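# Unroll the rolled necktie; lay it flat, folded in half

## Task

Unroll the rolled-up, folded necktie and leave it flat on the table: doubled over once at its middle, stretched to its full length, flat from end to end (a low loop at the fold is acceptable), about aligned and about straight, opened to its full width, with no extra folds and nothing hanging past the table edge. Dropping it into its final place is allowed.

## Robot and tools

Robot: two arms, left_arm and right_arm, each ending in a five-finger hand. The right arm has a right hand; the left arm has a mirrored left hand. Base positions in the scene frame: left_arm at (+0.017, +0.334, +0.007) m, right_arm at (+0.015, -0.273, +0.022) m. Both face nearly straight along +x.

Scene frame: origin at table-top height, between the two arms. +x points out over the table, +y toward the left_arm side, +z up. Camera left and right do not match arm names. Reported hand positions (metres) and quaternions (wxyz) are absolute and use this frame. They may be off by a few centimetres, more at long reach.

Hand point: the controlled point sits 0.05 m in front of the palm and 0.15 m out from the wrist flange. Its +z runs along the straight fingers and its +y comes out of the palm. On the right hand +x points across the palm away from the thumb; on the left hand +x points toward the thumb. Straight fingertips reach about 0.06-0.07 m past the point along +z, with their centre lines 0.06 m behind it along -y. A wrist bracket on the little-finger side can strike things.

Row layout: every row has exactly 28 numbers, each in [-1, 1], in this order:
- left arm: dx, dy, dz, rx, ry, rz;
- left hand: thumb_turn, thumb_bend, index, middle, ring, little, force_limit, speed;
- right arm: the same six;
- right hand: the same eight.
The full row is always sent, even when only one arm moves.

Arm numbers in a row: dx..rz are an offset, not a pose. They count from that arm's Hand target as it stood when the action or move began, along that Hand target's own axes. 1.0 means 0.6 m of travel or 180 degrees. rx, ry, rz form a single rotation vector. Within one action, every row counts from the same start, so a repeated offset in a new call moves the arm again. Six zeros ask nothing new of that arm.

Hand numbers in a row: these are absolute targets, not offsets.
- thumb_turn: -1 puts the thumb beside the palm, +1 in front of it.
- thumb_bend: -1 straight, +1 fully bent.
- Each finger: -1 straight, +1 curled.
- force_limit: maps -1..+1 to about 0..10 N at the fingertip (0..15 N for the two thumb motors); a closing motor stops there.
- speed: rises from near zero at -1 to full at +0.48, and stays full up to +1.
To leave a hand unchanged, repeat its last commanded eight numbers. If it has had none yet, use its hand_measured six values plus hand_force_limit and hand_speed. For a soft grip, close at speed -0.94 or less. A thumb in front of the palm plus the fingers can wrap objects about 0.035-0.065 m thick. Thumb tip to index pad can pinch light, thinner items such as cloth.

Tools:
- execute_actions(actions, cameras): actions is a list of actions. Each action is up to 15 rows, one per 1/30 s step; a short action holds its last row. It returns robot state, and images only if actions is empty or cameras names some ("all" for every camera).
- move(target, speed, blend, blocking, cameras): target is one 28-number row or a list of up to 15 rows. Every row holds offsets from the same starting Hand targets, not from the previous row. speed is the top path speed in m/s, from 0.002 to 4.3, default 0.25; turn rate is capped at twice that in rad/s. blend, in metres, rounds the corners between listed targets; 0 stops at each one. blocking=false returns after about 0.5 s while the motion continues. Paths are straight and do not avoid obstacles or the other arm. The result adds a move: line with the ending: done (within 10 mm and 2 degrees), off_target, moving, held, or fault, plus any limits, such as paced (clipped) or held.
- wait(seconds): lets time pass, 0 to 3600 s, with no new commands.
- stop(): brakes a running move.
- zoom_image(camera, region): region is [x0, y0, x1, y1] in pixels, at most 504 by 504, taken from that camera's newest image.
- show_instructions(): shows the reference pages.
- finished_scene(scene): ends the current scene; scene is its number.

Cameras: cam_high, cam_low, cam_roll_left, cam_roll_right, cam_left_wrist, cam_right_wrist, each 672x504. The wrist cameras are fisheye and follow their arms.

Reading results:
- Hand target is the last commanded hand pose after clipping; the next offsets count from it.
- Hands often settle 1-3 cm (sometimes 5 cm) short, usually low. That alone does not mean contact. Send the missing distance as a further offset if needed.
- Orientation commands are clipped to within 40 degrees of the measured orientation at each step.
- hand_measured, hand_stopped_by (moving, target, force, stalled, fault) and hand_load_n list six values in motor order. A lost grip shows as hand_load_n dropping to about 0.
- Joint torques are rough, with offsets and noise.

Cautions:
- Move slowly near the table and the cloth; fast contact and targets set far past contact press hard. An arm blocked by something keeps pushing until you command it back.
- Keep the hands from touching or gripping each other.
- Don't pass the hand close to its own base.
- Avoid striking fixed objects.
- Don't let the tie fall off the table or end up hanging past its edge.
- Don't release it while it is swinging.
- Avoid long holds at full stretch; motors heat up, and at 100 °C the arm drops for 30-60 s.
- Any arm stop costs. Smooth, gentle motion is preferred.

Each tool is called after "Request:" as name(argument=value, ...) on one line, values as JSON.

Reference images:

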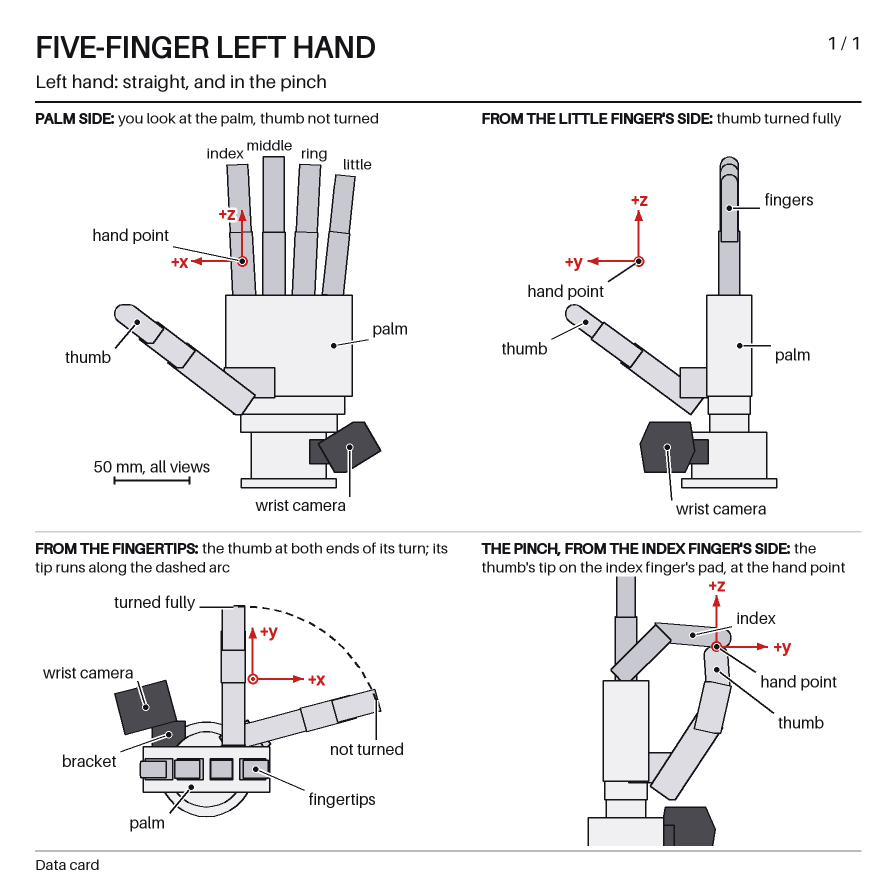

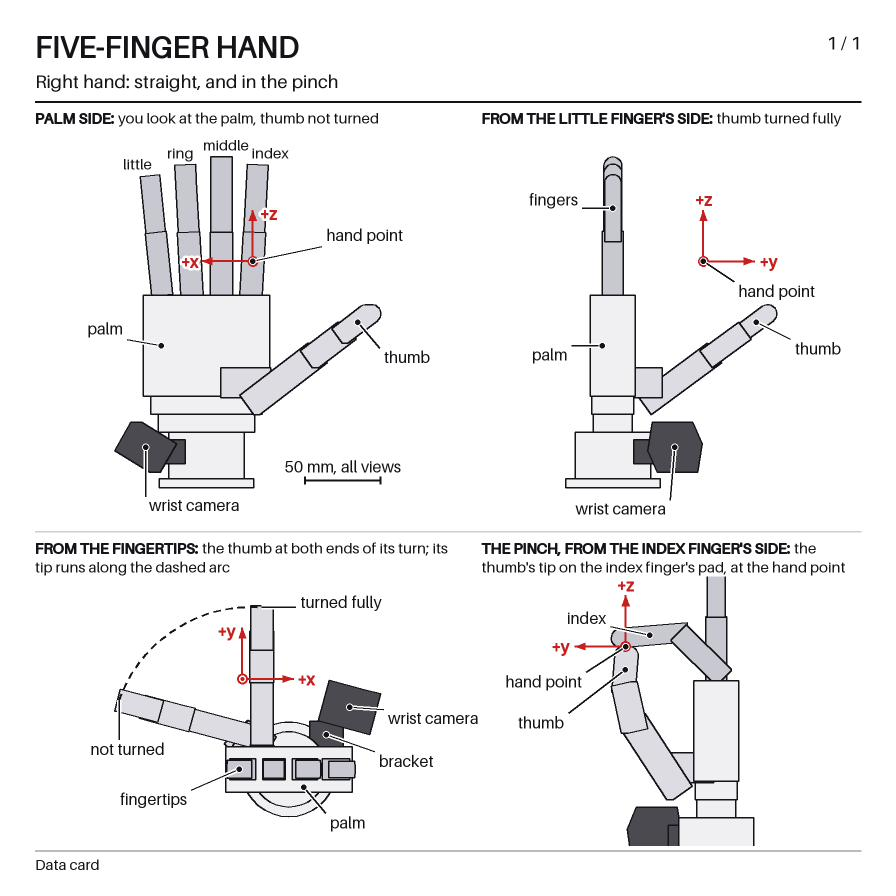

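## Session

Request:
execute_actions(actions=[])

Scene clock: 0.00 s.
left_arm: end_effector_position=(+0.5891, -0.0651, +0.3175) hand_measured=(-1.000, -1.000, -1.000, -1.000, -1.000, -1.000) hand_load_n=(+0.0, +0.0, +0.0, +0.0, +0.0, +0.0) hand_stopped_by=(target, target, target, target, target, target) hand_force_limit=0.00 hand_speed=-0.80 end_effector_quat_wxyz=(-0.089, -0.455, +0.825, -0.325) | right_arm: end_effector_position=(+0.8780, -0.2320, +0.2391) hand_measured=(-1.000, -1.000, -1.000, -1.000, -1.000, -1.000) hand_load_n=(+0.0, +0.0, +0.0, +0.0, +0.0, +0.0) hand_stopped_by=(target, target, target, target, target, target) hand_force_limit=0.00 hand_speed=-0.80 end_effector_quat_wxyz=(+0.277, +0.061, +0.918, +0.279)
Joint positions: left_arm=[-0.435 2.111 2.431 -1.421 0.521 0.005] | right_arm=[-0.108 2.268 2.236 -0.935 -0.573 1.759]
Joint velocities: within noise
Joint torques (N m): no reading
Motor temperatures (°C): left_arm=[28 36 27 24 28 27] | right_arm=[24 33 21 25 25 26]
Heat: left arm: hottest shoulder 36 °C; right arm: hottest shoulder 33 °C.
Hand target: left_arm +0.5929, -0.0668, +0.3214; -0.084, -0.452, +0.824, -0.331 | right_arm +0.8823, -0.2326, +0.2424; +0.283, +0.059, +0.916, +0.278

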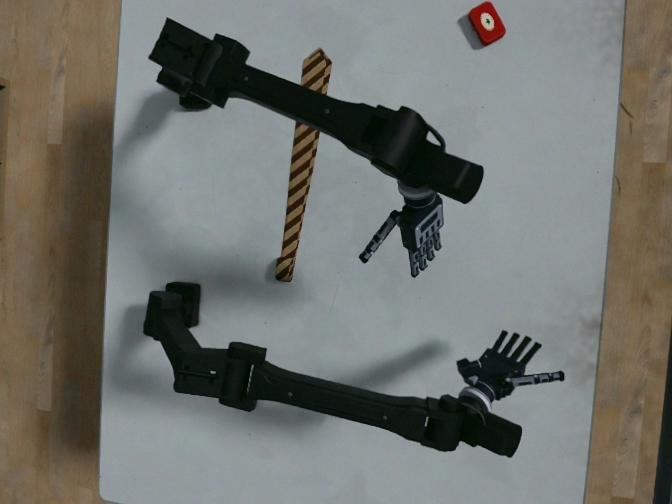

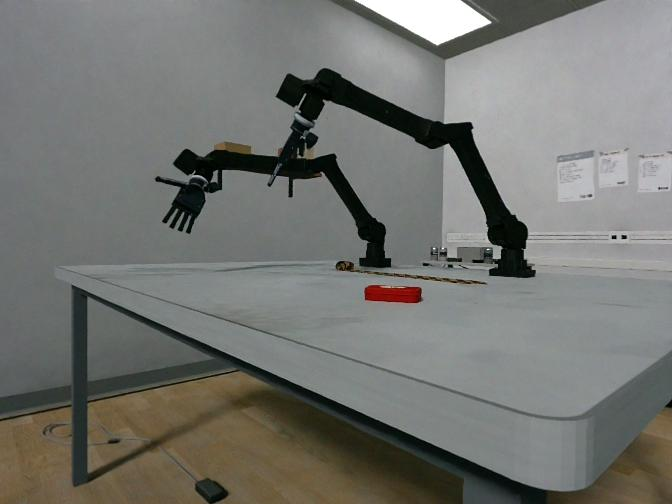

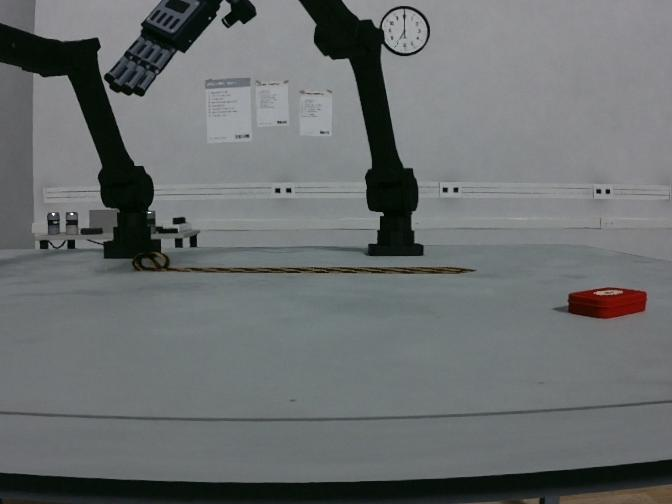

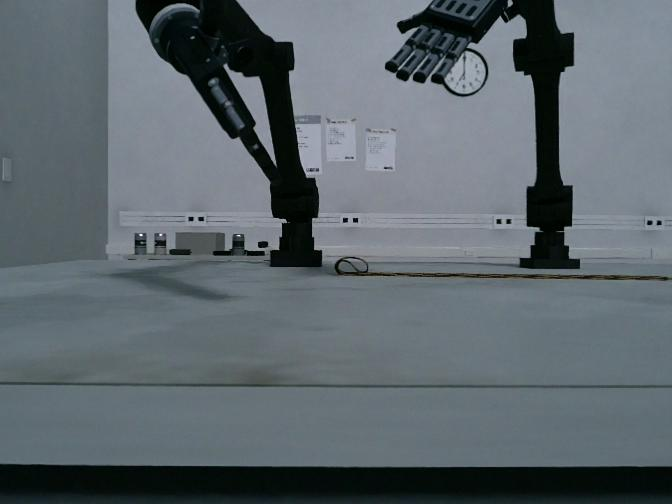

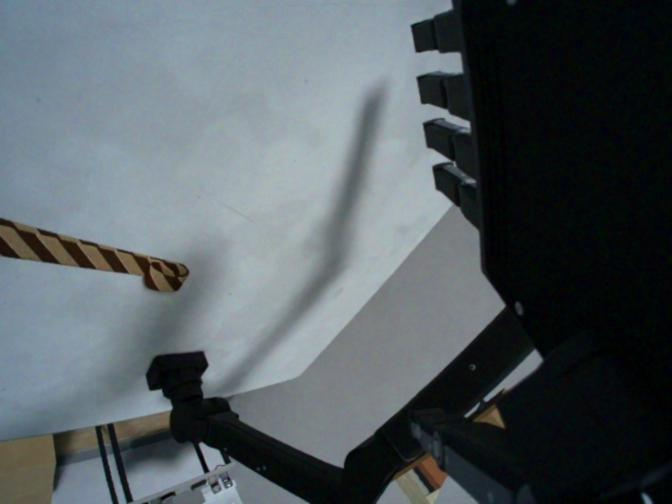

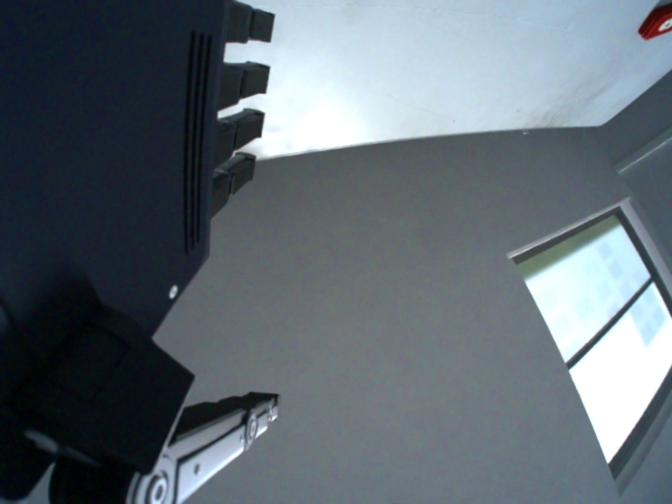

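Request:
zoom_image(camera="cam_roll_left", region=[100, 220, 260, 300])

Request:
zoom_image(camera="cam_high", region=[240, 30, 380, 300])

Request:
zoom_image(camera="cam_low", region=[310, 240, 510, 310])

Request:
zoom_image(camera="cam_left_wrist", region=[100, 220, 240, 320])

Request:
zoom_image(camera="cam_roll_right", region=[310, 240, 430, 300])

Scaled by 3.150 from the camera's image (finer frame: 960x720).

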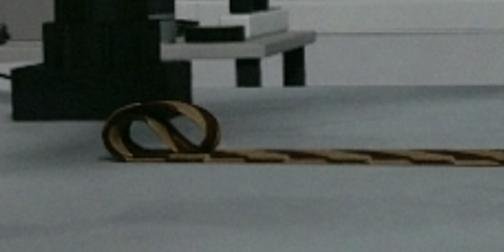

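Scaled by 1.867 from the camera's image (finer frame: 960x720).

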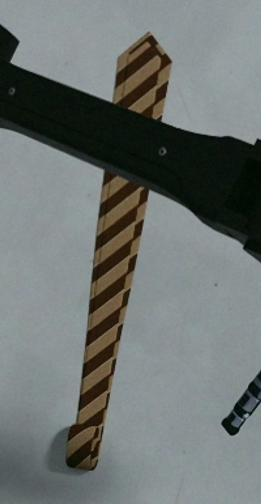

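Scaled by 2.520 from the camera's image (finer frame: 960x720).

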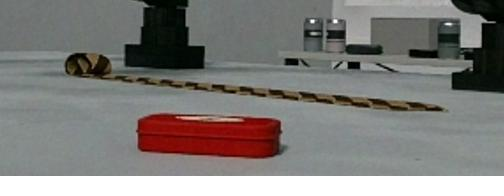

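Scaled by 3.600 from the camera's image (finer frame: 960x720).

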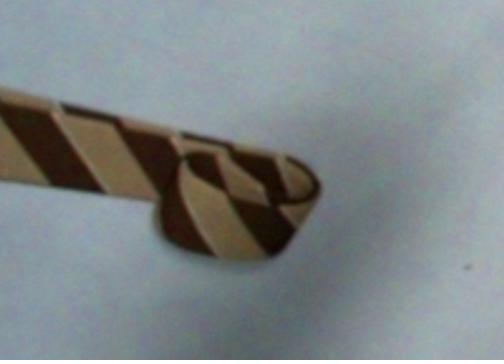

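Scaled by 4.200 from the camera's image (finer frame: 960x720).

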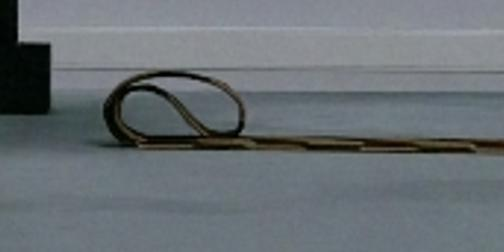

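Request:
move(target=[0.156,0.544,-0.027,-0.224,-0.057,0.306,-1,-1,-1,-1,-1,-1,0,-0.8,0.0877,-0.927,-0.797,0.135,-0.151,0.190,-1,-1,-1,-1,-1,-1,0,-0.8], speed=0.4, cameras=["cam_high","cam_roll_left","cam_left_wrist"])

Scene clock: 54.70 s.
left_arm: end_effector_position=(+0.2782, -0.0066, +0.2192) hand_measured=(-1.000, -1.000, -1.000, -1.000, -1.000, -1.000) hand_load_n=(+0.0, +0.0, +0.0, +0.0, +0.0, +0.0) hand_stopped_by=(target, target, target, target, target, target) hand_force_limit=0.00 hand_speed=-0.80 end_effector_quat_wxyz=(+0.000, -0.006, +1.000, -0.002) | right_arm: end_effector_position=(+0.5987, -0.9062, +0.2390) hand_measured=(-1.000, -1.000, -1.000, -1.000, -1.000, -1.000) hand_load_n=(+0.5, +0.0, +0.0, +0.0, -0.5, -0.5) hand_stopped_by=(target, target, target, target, target, target) hand_force_limit=0.00 hand_speed=-0.80 end_effector_quat_wxyz=(+0.371, +0.439, +0.808, +0.133)
Joint positions: left_arm=[-0.943 1.634 1.573 -1.507 0.001 0.621] | right_arm=[-0.983 2.256 2.213 -0.919 -0.574 1.75]
Joint torques (N m): left_arm=[0.21 -15.33 6.67 -0.35 -0.1 0.21] | right_arm=[1.26 -19.6 11.33 1.01 -0.39 0.02]
Motor temperatures (°C): left_arm=[28 40 32 24 27 26] | right_arm=[24 39 27 25 24 25]
Heat: left arm: hottest shoulder 40 °C; right arm: hottest shoulder 39 °C.
Hand target: left_arm +0.2750, +0.0005, +0.2219; +0.000, +0.000, +1.000, +0.000 | right_arm +0.6030, -0.9129, +0.2430; +0.374, +0.440, +0.806, +0.132
Off the commanded pose: left_arm 0.008 m, 1 deg | right_arm 0.009 m, 0 deg.
move: done
cam_left_wrist: T_world_to_cam=[[-0.28287, -0.95907, -0.0131, 0.08034], [-0.82301, 0.23568, 0.51683, 0.11629], [-0.49259, 0.15698, -0.85599, 0.43996]] pos_world=[0.33515, -0.01942, 0.31755]

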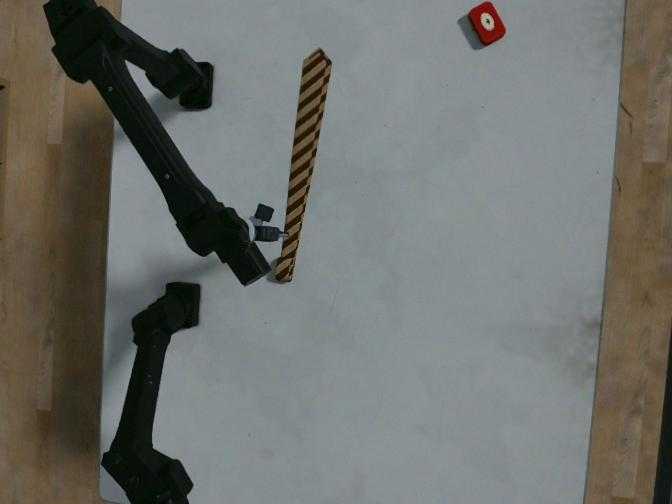

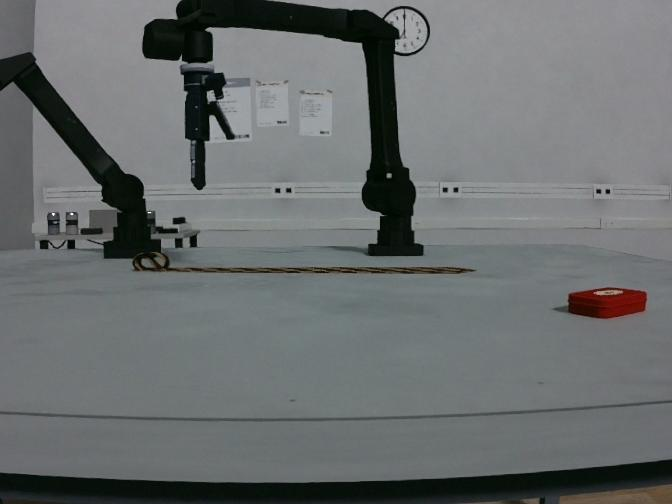

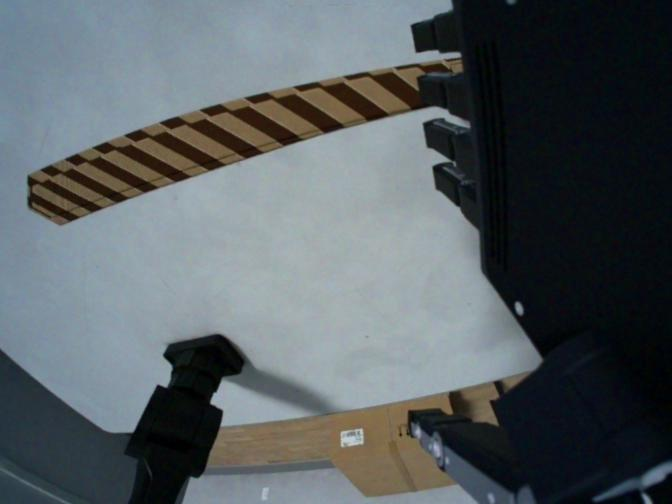

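Request:
move(target=[0,0,0.22,0,0,0,-1,-1,-1,-1,-1,-1,0,-0.8,0,0,0,0,0,0,-1,-1,-1,-1,-1,-1,0,-0.8], speed=0.15, cameras=["cam_high","cam_roll_left","cam_roll_right"])

Request:
zoom_image(camera="cam_roll_left", region=[100, 200, 260, 300])

Request:
zoom_image(camera="cam_roll_right", region=[310, 200, 460, 300])

Request:
zoom_image(camera="cam_high", region=[220, 180, 340, 300])

Scene clock: 63.43 s.
left_arm: end_effector_position=(+0.2750, -0.0023, +0.1006) hand_measured=(-1.000, -1.000, -1.000, -1.000, -1.000, -1.000) hand_load_n=(+0.0, +0.0, +0.0, +0.0, +0.0, +0.0) hand_stopped_by=(target, target, target, target, target, target) hand_force_limit=0.00 hand_speed=-0.80 end_effector_quat_wxyz=(+0.005, -0.006, +1.000, -0.007) | right_arm: end_effector_position=(+0.5987, -0.9062, +0.2389) hand_measured=(-1.000, -1.000, -1.000, -1.000, -1.000, -1.000) hand_load_n=(+0.0, +0.0, +0.0, +0.0, -0.5, +0.0) hand_stopped_by=(target, target, target, target, target, target) hand_force_limit=0.00 hand_speed=-0.80 end_effector_quat_wxyz=(+0.371, +0.439, +0.808, +0.133)
Joint positions: left_arm=[-0.943 1.676 1.309 -1.187 0.001 0.621] | right_arm=[-0.983 2.256 2.213 -0.919 -0.574 1.75]
Joint torques (N m): left_arm=[0.32 -12.63 6.5 0.44 -0.09 0.21] | right_arm=[1.14 -19.43 11.32 1.01 -0.4 0.03]
Heat: left arm: hottest shoulder 40 °C; right arm: hottest shoulder 38 °C.
Hand target: left_arm +0.2749, +0.0006, +0.0898; +0.000, +0.000, +1.000, +0.000 | right_arm +0.6029, -0.9129, +0.2430; +0.374, +0.440, +0.806, +0.132
Off the commanded pose: left_arm 0.011 m, 1 deg | right_arm 0.009 m, 0 deg.
move: off_target (left_arm)

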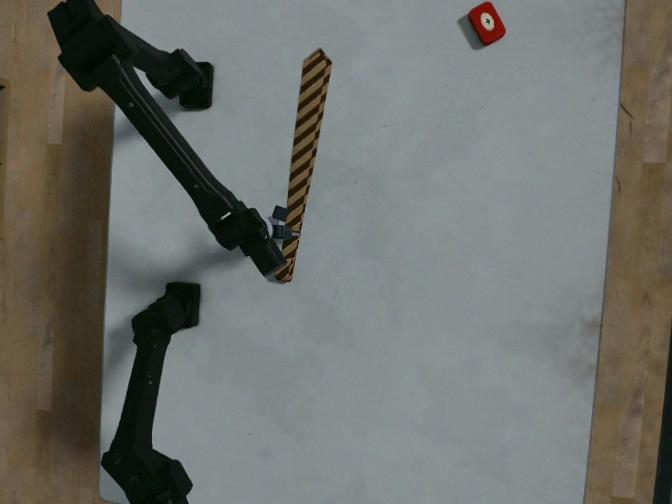

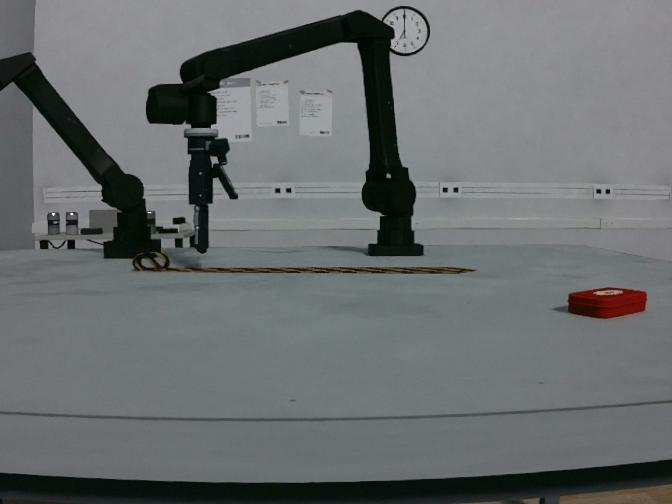

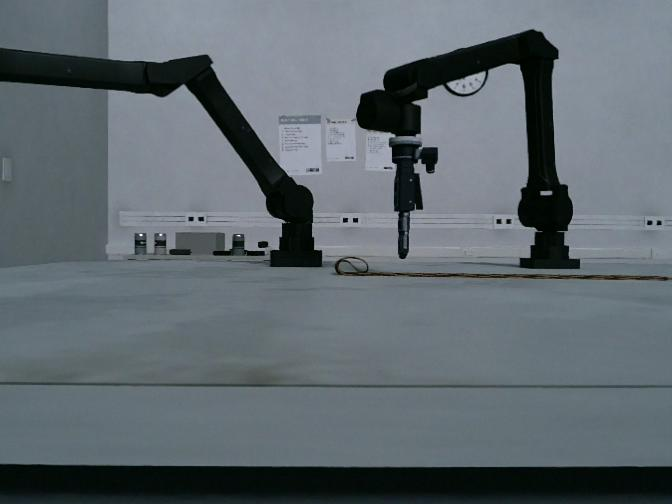

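Scaled by 3.150 from the camera's image (finer frame: 960x720).

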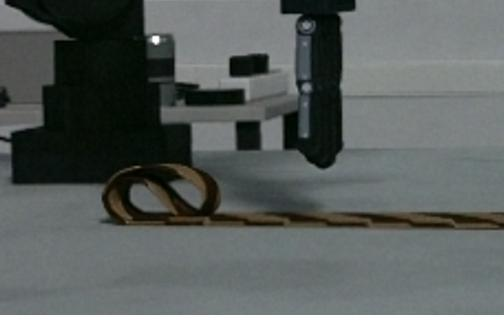

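Scaled by 3.360 from the camera's image (finer frame: 960x720).

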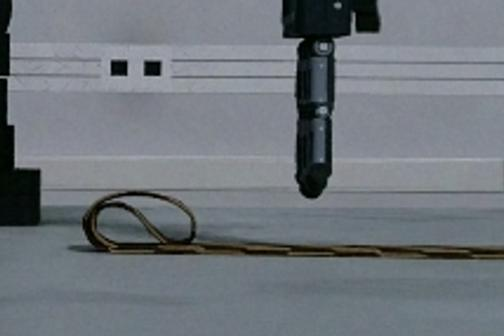

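Scaled by 4.200 from the camera's image (finer frame: 960x720).

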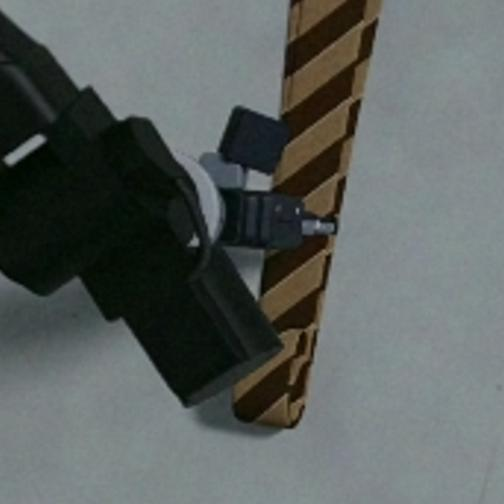

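Request:
move(target=[[0,0,0.038,0,0,0,-1,-1,-1,-1,-1,-1,0,-0.8,0,0,0,0,0,0,-1,-1,-1,-1,-1,-1,0,-0.8],[0.02,-0.2,0.038,0,0,0,-1,-1,-1,-1,-1,-1,0,-0.8,0,0,0,0,0,0,-1,-1,-1,-1,-1,-1,0,-0.8]], speed=0.12, cameras=["cam_high","cam_roll_left","cam_roll_right"])

Request:
zoom_image(camera="cam_roll_left", region=[50, 200, 230, 300])

Request:
zoom_image(camera="cam_high", region=[220, 220, 340, 340])

Scene clock: 71.80 s.
left_arm: end_effector_position=(+0.2633, -0.1048, +0.0756) hand_measured=(-1.000, -1.000, -1.000, -1.000, -1.000, -1.000) hand_load_n=(+0.0, +0.0, +0.0, +0.0, +0.0, +0.0) hand_stopped_by=(target, target, target, target, target, target) hand_force_limit=0.00 hand_speed=-0.80 end_effector_quat_wxyz=(+0.003, +0.001, +1.000, -0.004) | right_arm: end_effector_position=(+0.5987, -0.9062, +0.2389) hand_measured=(-1.000, -1.000, -1.000, -1.000, -1.000, -1.000) hand_load_n=(+0.0, +0.0, +0.0, +0.0, +0.0, +0.0) hand_stopped_by=(target, target, target, target, target, target) hand_force_limit=0.00 hand_speed=-0.80 end_effector_quat_wxyz=(+0.371, +0.439, +0.808, +0.133)
Joint positions: left_arm=[-1.068 1.9 1.554 -1.215 -0.001 0.508] | right_arm=[-0.983 2.256 2.213 -0.919 -0.574 1.75]
Joint torques (N m): left_arm=[-0.73 -13.74 10.48 -0.4 0.03 -0.06] | right_arm=[1.14 -19.55 11.32 1.02 -0.4 0.03]
Heat: left arm: hottest shoulder 39 °C; right arm: hottest shoulder 38 °C.
Hand target: left_arm +0.2628, -0.1195, +0.0669; +0.000, +0.000, +1.000, +0.000 | right_arm +0.6029, -0.9129, +0.2430; +0.374, +0.440, +0.806, +0.132
Off the commanded pose: left_arm 0.017 m, 1 deg | right_arm 0.009 m, 0 deg.
move: off_target (left_arm)

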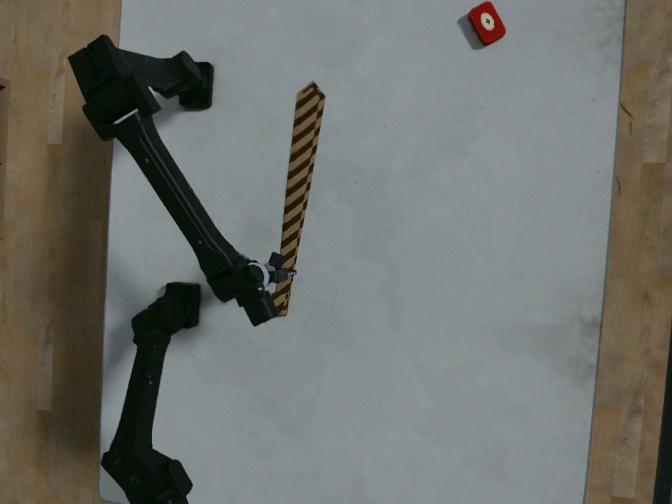

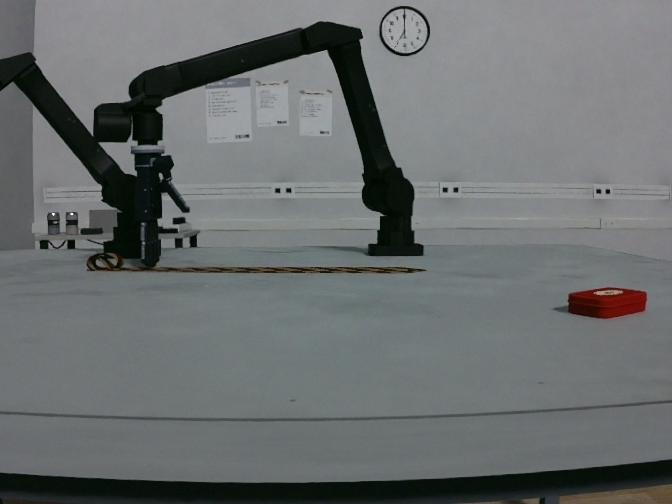

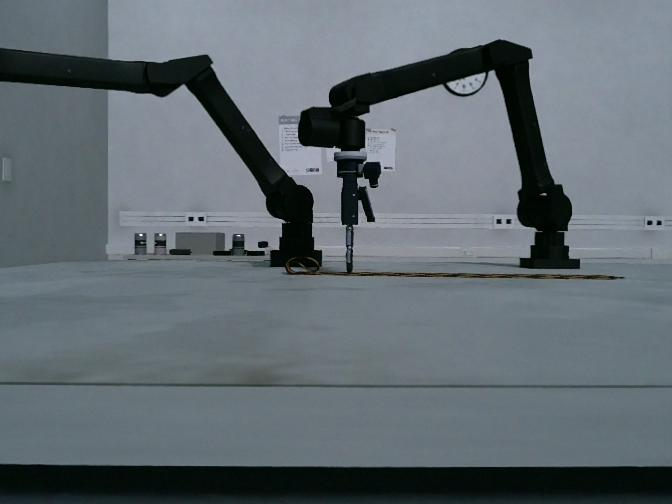

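Scaled by 2.800 from the camera's image (finer frame: 960x720).

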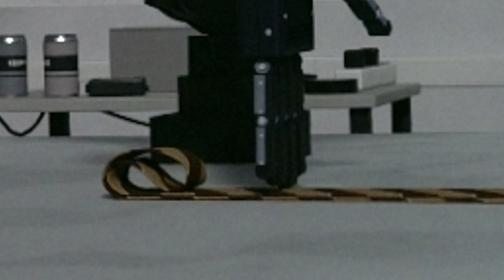

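Scaled by 4.200 from the camera's image (finer frame: 960x720).

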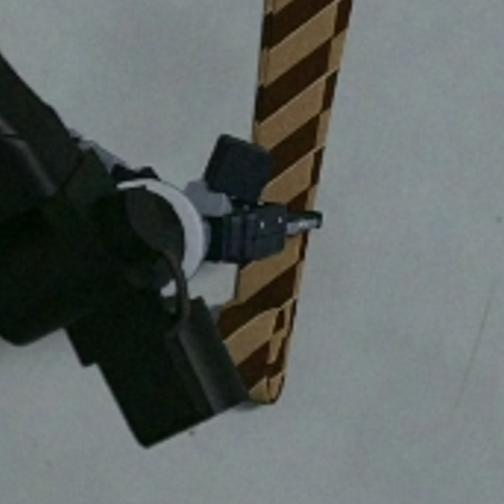

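Request:
move(target=[[0,0,-0.042,0,0,0,-1,-1,-1,-1,-1,-1,0,-0.8,0,0,0,0,0,0,-1,-1,-1,-1,-1,-1,0,-0.8],[0.01,-0.22,-0.038,0,0,0,-1,-1,-1,-1,-1,-1,0,-0.8,0,0,0,0,0,0,-1,-1,-1,-1,-1,-1,0,-0.8]], speed=0.12, cameras=["cam_high","cam_roll_left","cam_roll_right"])

Request:
zoom_image(camera="cam_roll_right", region=[220, 200, 400, 300])

Request:
zoom_image(camera="cam_high", region=[220, 260, 340, 380])

Scene clock: 108.77 s.
left_arm: end_effector_position=(+0.2576, -0.2352, +0.0918) hand_measured=(-1.000, -1.000, -1.000, -1.000, -1.000, -1.000) hand_load_n=(+0.0, -0.5, +0.0, +0.0, +0.0, +0.0) hand_stopped_by=(target, target, target, target, target, target) hand_force_limit=0.00 hand_speed=-0.80 end_effector_quat_wxyz=(-0.002, +0.002, +1.000, +0.007) | right_arm: end_effector_position=(+0.5987, -0.9062, +0.2389) hand_measured=(-1.000, -1.000, -1.000, -1.000, -1.000, -1.000) hand_load_n=(+0.0, +0.0, +0.0, +0.0, +0.0, +0.0) hand_stopped_by=(target, target, target, target, target, target) hand_force_limit=0.00 hand_speed=-0.80 end_effector_quat_wxyz=(+0.371, +0.439, +0.808, +0.133)
Joint positions: left_arm=[-1.168 2.235 2.143 -1.494 -0.001 0.411] | right_arm=[-0.983 2.256 2.213 -0.919 -0.574 1.75]
Joint torques (N m): left_arm=[-0.56 -19.19 12.14 -0.49 0.01 -0.05] | right_arm=[1.14 -19.49 11.33 1.02 -0.39 0.02]
Heat: left arm: hottest shoulder 39 °C; right arm: hottest shoulder 37 °C.
Hand target: left_arm +0.2569, -0.2515, +0.0897; +0.000, +0.000, +1.000, +0.000 | right_arm +0.6029, -0.9129, +0.2430; +0.374, +0.440, +0.806, +0.132
Off the commanded pose: left_arm 0.017 m, 1 deg | right_arm 0.009 m, 0 deg.
move: off_target (left_arm)

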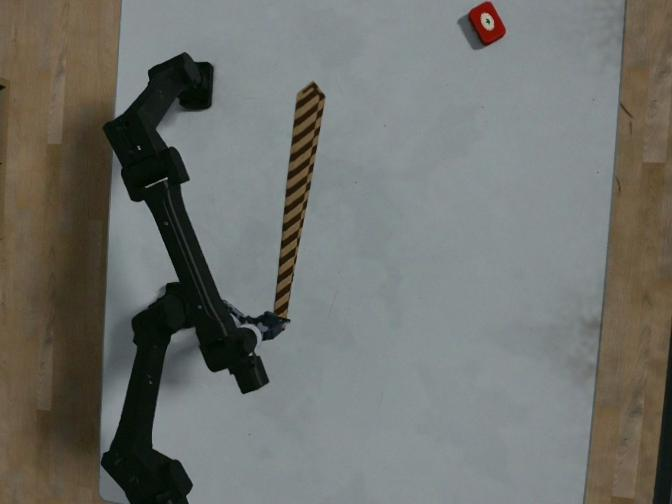

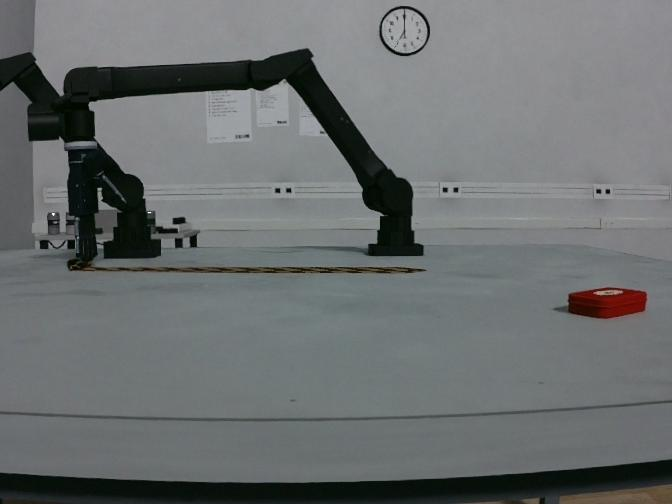

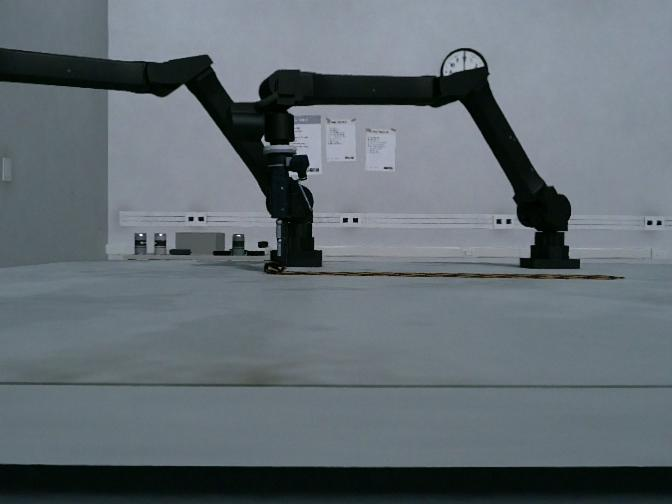

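Scaled by 2.800 from the camera's image (finer frame: 960x720).

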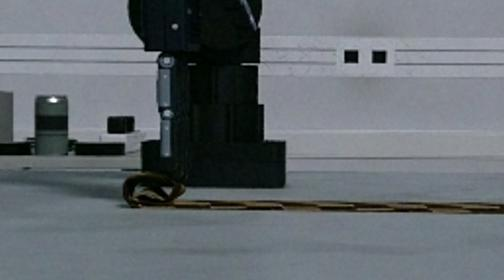

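Scaled by 4.200 from the camera's image (finer frame: 960x720).

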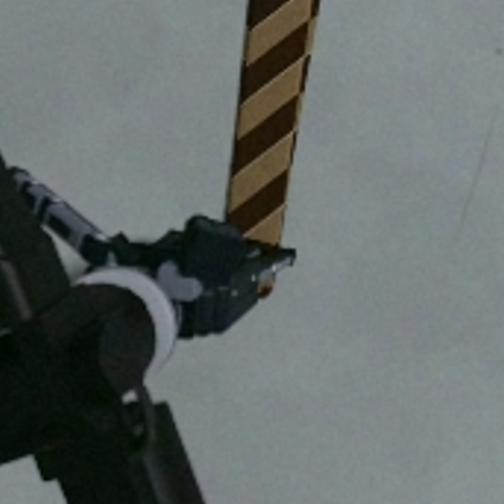

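Request:
move(target=[[0,0.0,-0.10,0,0,0,-1,-1,-1,-1,-1,-1,0,-0.8,0,0,0,0,0,0,-1,-1,-1,-1,-1,-1,0,-0.8],[0,0.2,-0.10,0,0,0,-1,-1,-1,-1,-1,-1,0,-0.8,0,0,0,0,0,0,-1,-1,-1,-1,-1,-1,0,-0.8]], speed=0.2, cameras=["cam_high","cam_roll_left","cam_roll_right"])

Request:
zoom_image(camera="cam_roll_right", region=[220, 200, 400, 300])

Request:
zoom_image(camera="cam_high", region=[220, 260, 340, 380])

Scene clock: 115.23 s.
left_arm: end_effector_position=(+0.2565, -0.1347, +0.1563) hand_measured=(-1.000, -1.000, -1.000, -1.000, -1.000, -1.000) hand_load_n=(+0.0, -0.5, +0.0, +0.0, +0.0, +0.0) hand_stopped_by=(target, target, target, target, target, target) hand_force_limit=0.00 hand_speed=-0.80 end_effector_quat_wxyz=(+0.002, -0.005, +1.000, -0.003) | right_arm: end_effector_position=(+0.5987, -0.9062, +0.2389) hand_measured=(-1.000, -1.000, -1.000, -1.000, -1.000, -1.000) hand_load_n=(+0.0, +0.0, +0.0, +0.0, +0.0, +0.0) hand_stopped_by=(target, target, target, target, target, target) hand_force_limit=0.00 hand_speed=-0.80 end_effector_quat_wxyz=(+0.371, +0.439, +0.808, +0.133)
Joint positions: left_arm=[-1.101 1.912 1.79 -1.441 -0.001 0.463] | right_arm=[-0.983 2.256 2.213 -0.919 -0.574 1.75]
Joint torques (N m): left_arm=[0.5 -17.85 6.54 0.39 0.03 0.21] | right_arm=[1.26 -19.55 11.32 1.03 -0.39 0.02]
Heat: left arm: hottest shoulder 39 °C; right arm: hottest shoulder 36 °C.
Hand target: left_arm +0.2569, -0.1315, +0.1498; +0.000, +0.000, +1.000, +0.000 | right_arm +0.6029, -0.9129, +0.2430; +0.374, +0.440, +0.806, +0.132
Off the commanded pose: left_arm 0.007 m, 1 deg | right_arm 0.009 m, 0 deg.
move: done

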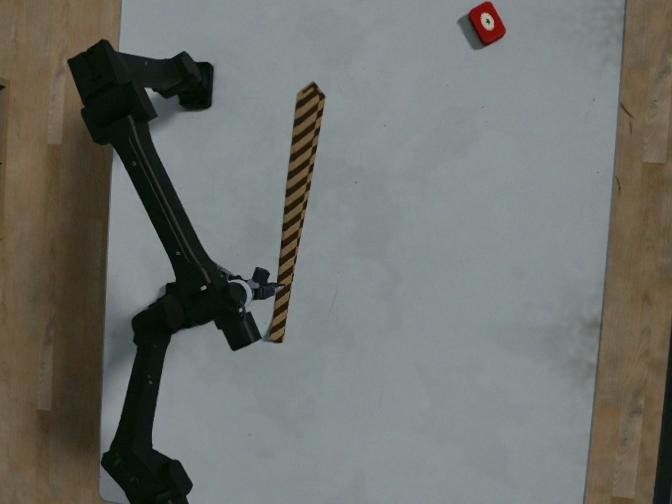

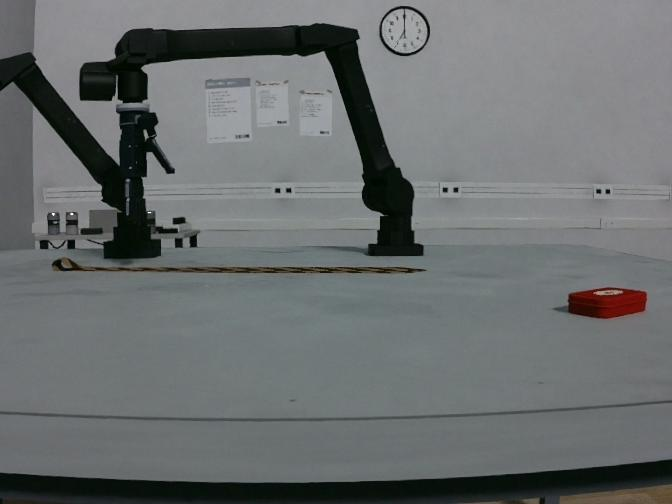

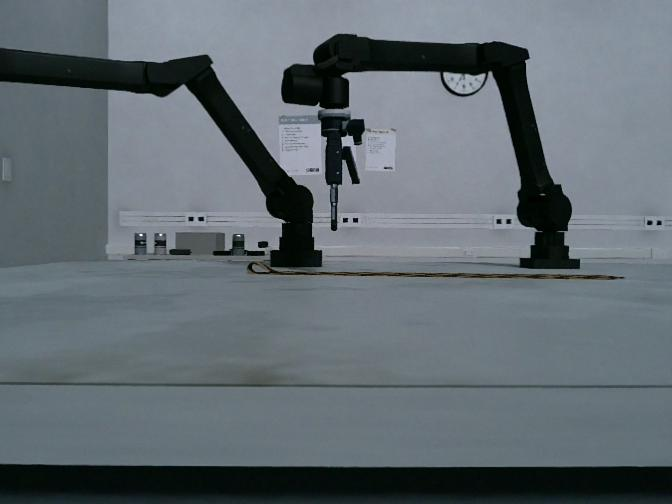

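Scaled by 2.800 from the camera's image (finer frame: 960x720).

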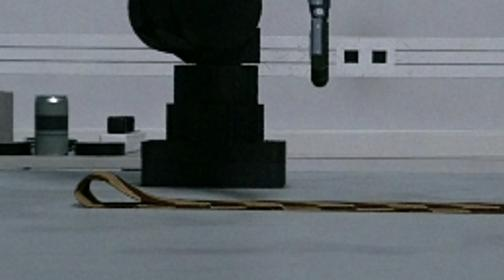

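Scaled by 4.200 from the camera's image (finer frame: 960x720).

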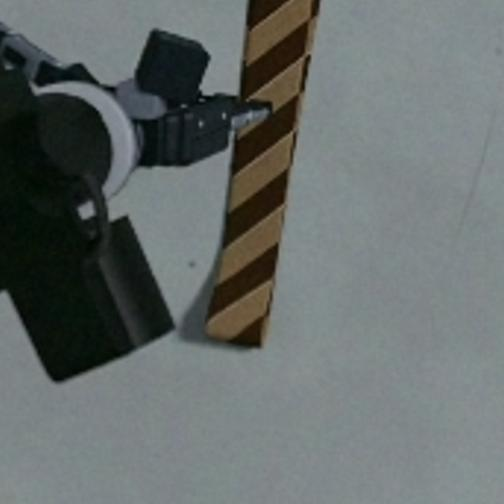

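Request:
zoom_image(camera="cam_roll_left", region=[40, 240, 140, 290])

Request:
zoom_image(camera="cam_roll_right", region=[235, 250, 305, 285])

Scaled by 5.040 from the camera's image (finer frame: 960x720).

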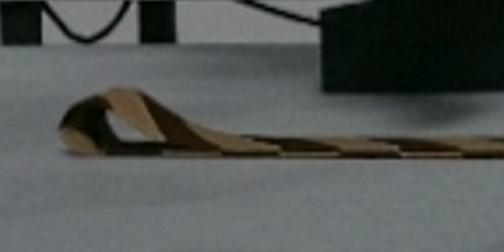

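Scaled by 7.200 from the camera's image (finer frame: 960x720).

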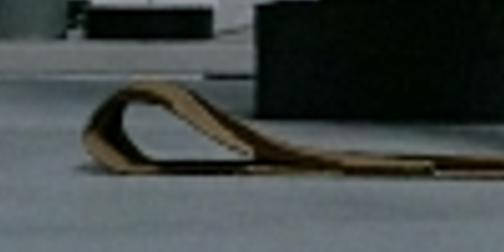

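Request:
move(target=[[0,-0.09,0.08,0,0,0,-1,-1,-1,-1,-1,-1,0,-0.8,0,0,0,0,0,0,-1,-1,-1,-1,-1,-1,0,-0.8],[0.0,-0.1,0.122,0,0,0,-1,-1,-1,-1,-1,-1,0,-0.8,0,0,0,0,0,0,-1,-1,-1,-1,-1,-1,0,-0.8],[0.0,-0.37,0.115,0,0,0,-1,-1,-1,-1,-1,-1,0,-0.8,0,0,0,0,0,0,-1,-1,-1,-1,-1,-1,0,-0.8]], speed=0.12, cameras=["cam_high","cam_roll_left","cam_roll_right"])

Request:
zoom_image(camera="cam_roll_right", region=[180, 200, 360, 300])

Request:
zoom_image(camera="cam_high", region=[220, 280, 340, 400])

Scene clock: 134.67 s.
left_arm: end_effector_position=(+0.2612, -0.3435, +0.0881) hand_measured=(-1.000, -1.000, -1.000, -1.000, -1.000, -1.000) hand_load_n=(-0.5, +0.0, +0.0, +0.0, +0.0, +0.0) hand_stopped_by=(target, target, target, target, target, target) hand_force_limit=0.00 hand_speed=-0.80 end_effector_quat_wxyz=(+0.022, +0.000, +0.998, -0.059) | right_arm: end_effector_position=(+0.5987, -0.9062, +0.2389) hand_measured=(-1.000, -1.000, -1.000, -1.000, -1.000, -1.000) hand_load_n=(+0.0, +0.0, +0.0, +0.0, +0.0, +0.0) hand_stopped_by=(target, target, target, target, target, target) hand_force_limit=0.00 hand_speed=-0.80 end_effector_quat_wxyz=(+0.371, +0.439, +0.808, +0.133)
Joint positions: left_arm=[-1.218 2.593 2.819 -1.67 0 0.358] | right_arm=[-0.983 2.256 2.213 -0.919 -0.574 1.75]
Joint torques (N m): left_arm=[-0.5 -21.77 12.03 -0.18 -0.02 -0.05] | right_arm=[1.2 -19.55 11.32 1.03 -0.4 0.02]
Heat: left arm: hottest shoulder 38 °C; right arm: hottest shoulder 36 °C.
Hand target: left_arm +0.2567, -0.3536, +0.0806; +0.000, +0.000, +1.000, +0.000 | right_arm +0.6029, -0.9129, +0.2430; +0.374, +0.440, +0.806, +0.132
Off the commanded pose: left_arm 0.013 m, 7 deg | right_arm 0.009 m, 0 deg.
joint sent to its limit (left arm) — joint 4 (wrist pitch), lower limit. The joint targets are off in orientation, not in position.
move: off_target (left_arm)

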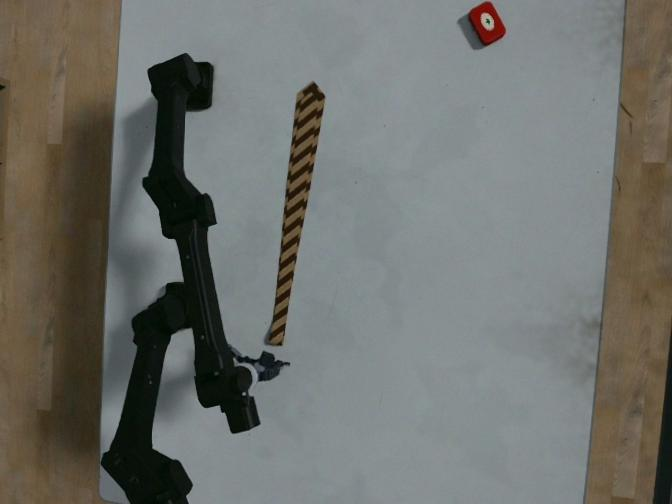

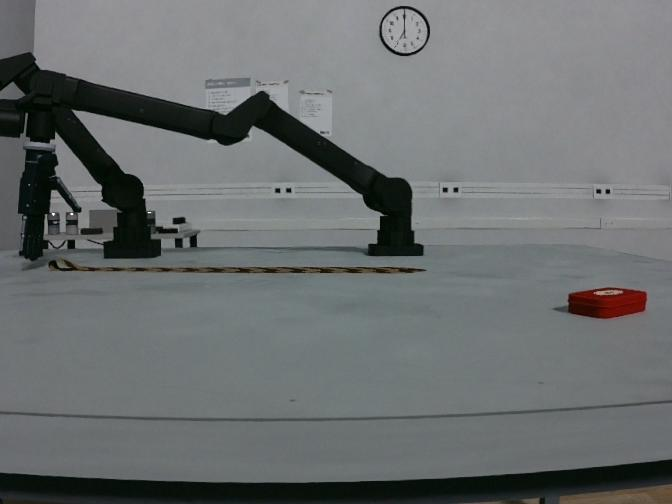

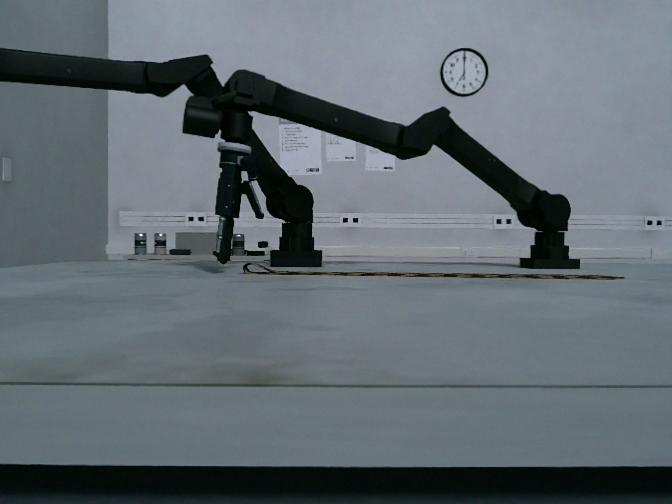

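Scaled by 2.800 from the camera's image (finer frame: 960x720).

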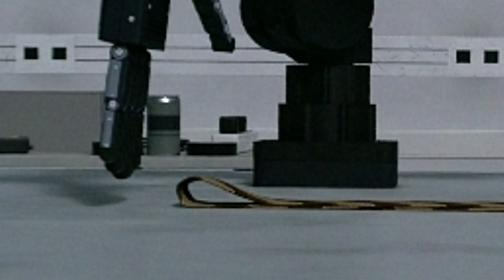

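Scaled by 4.200 from the camera's image (finer frame: 960x720).

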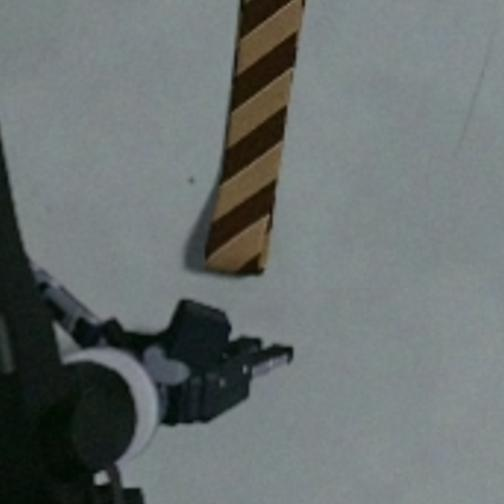

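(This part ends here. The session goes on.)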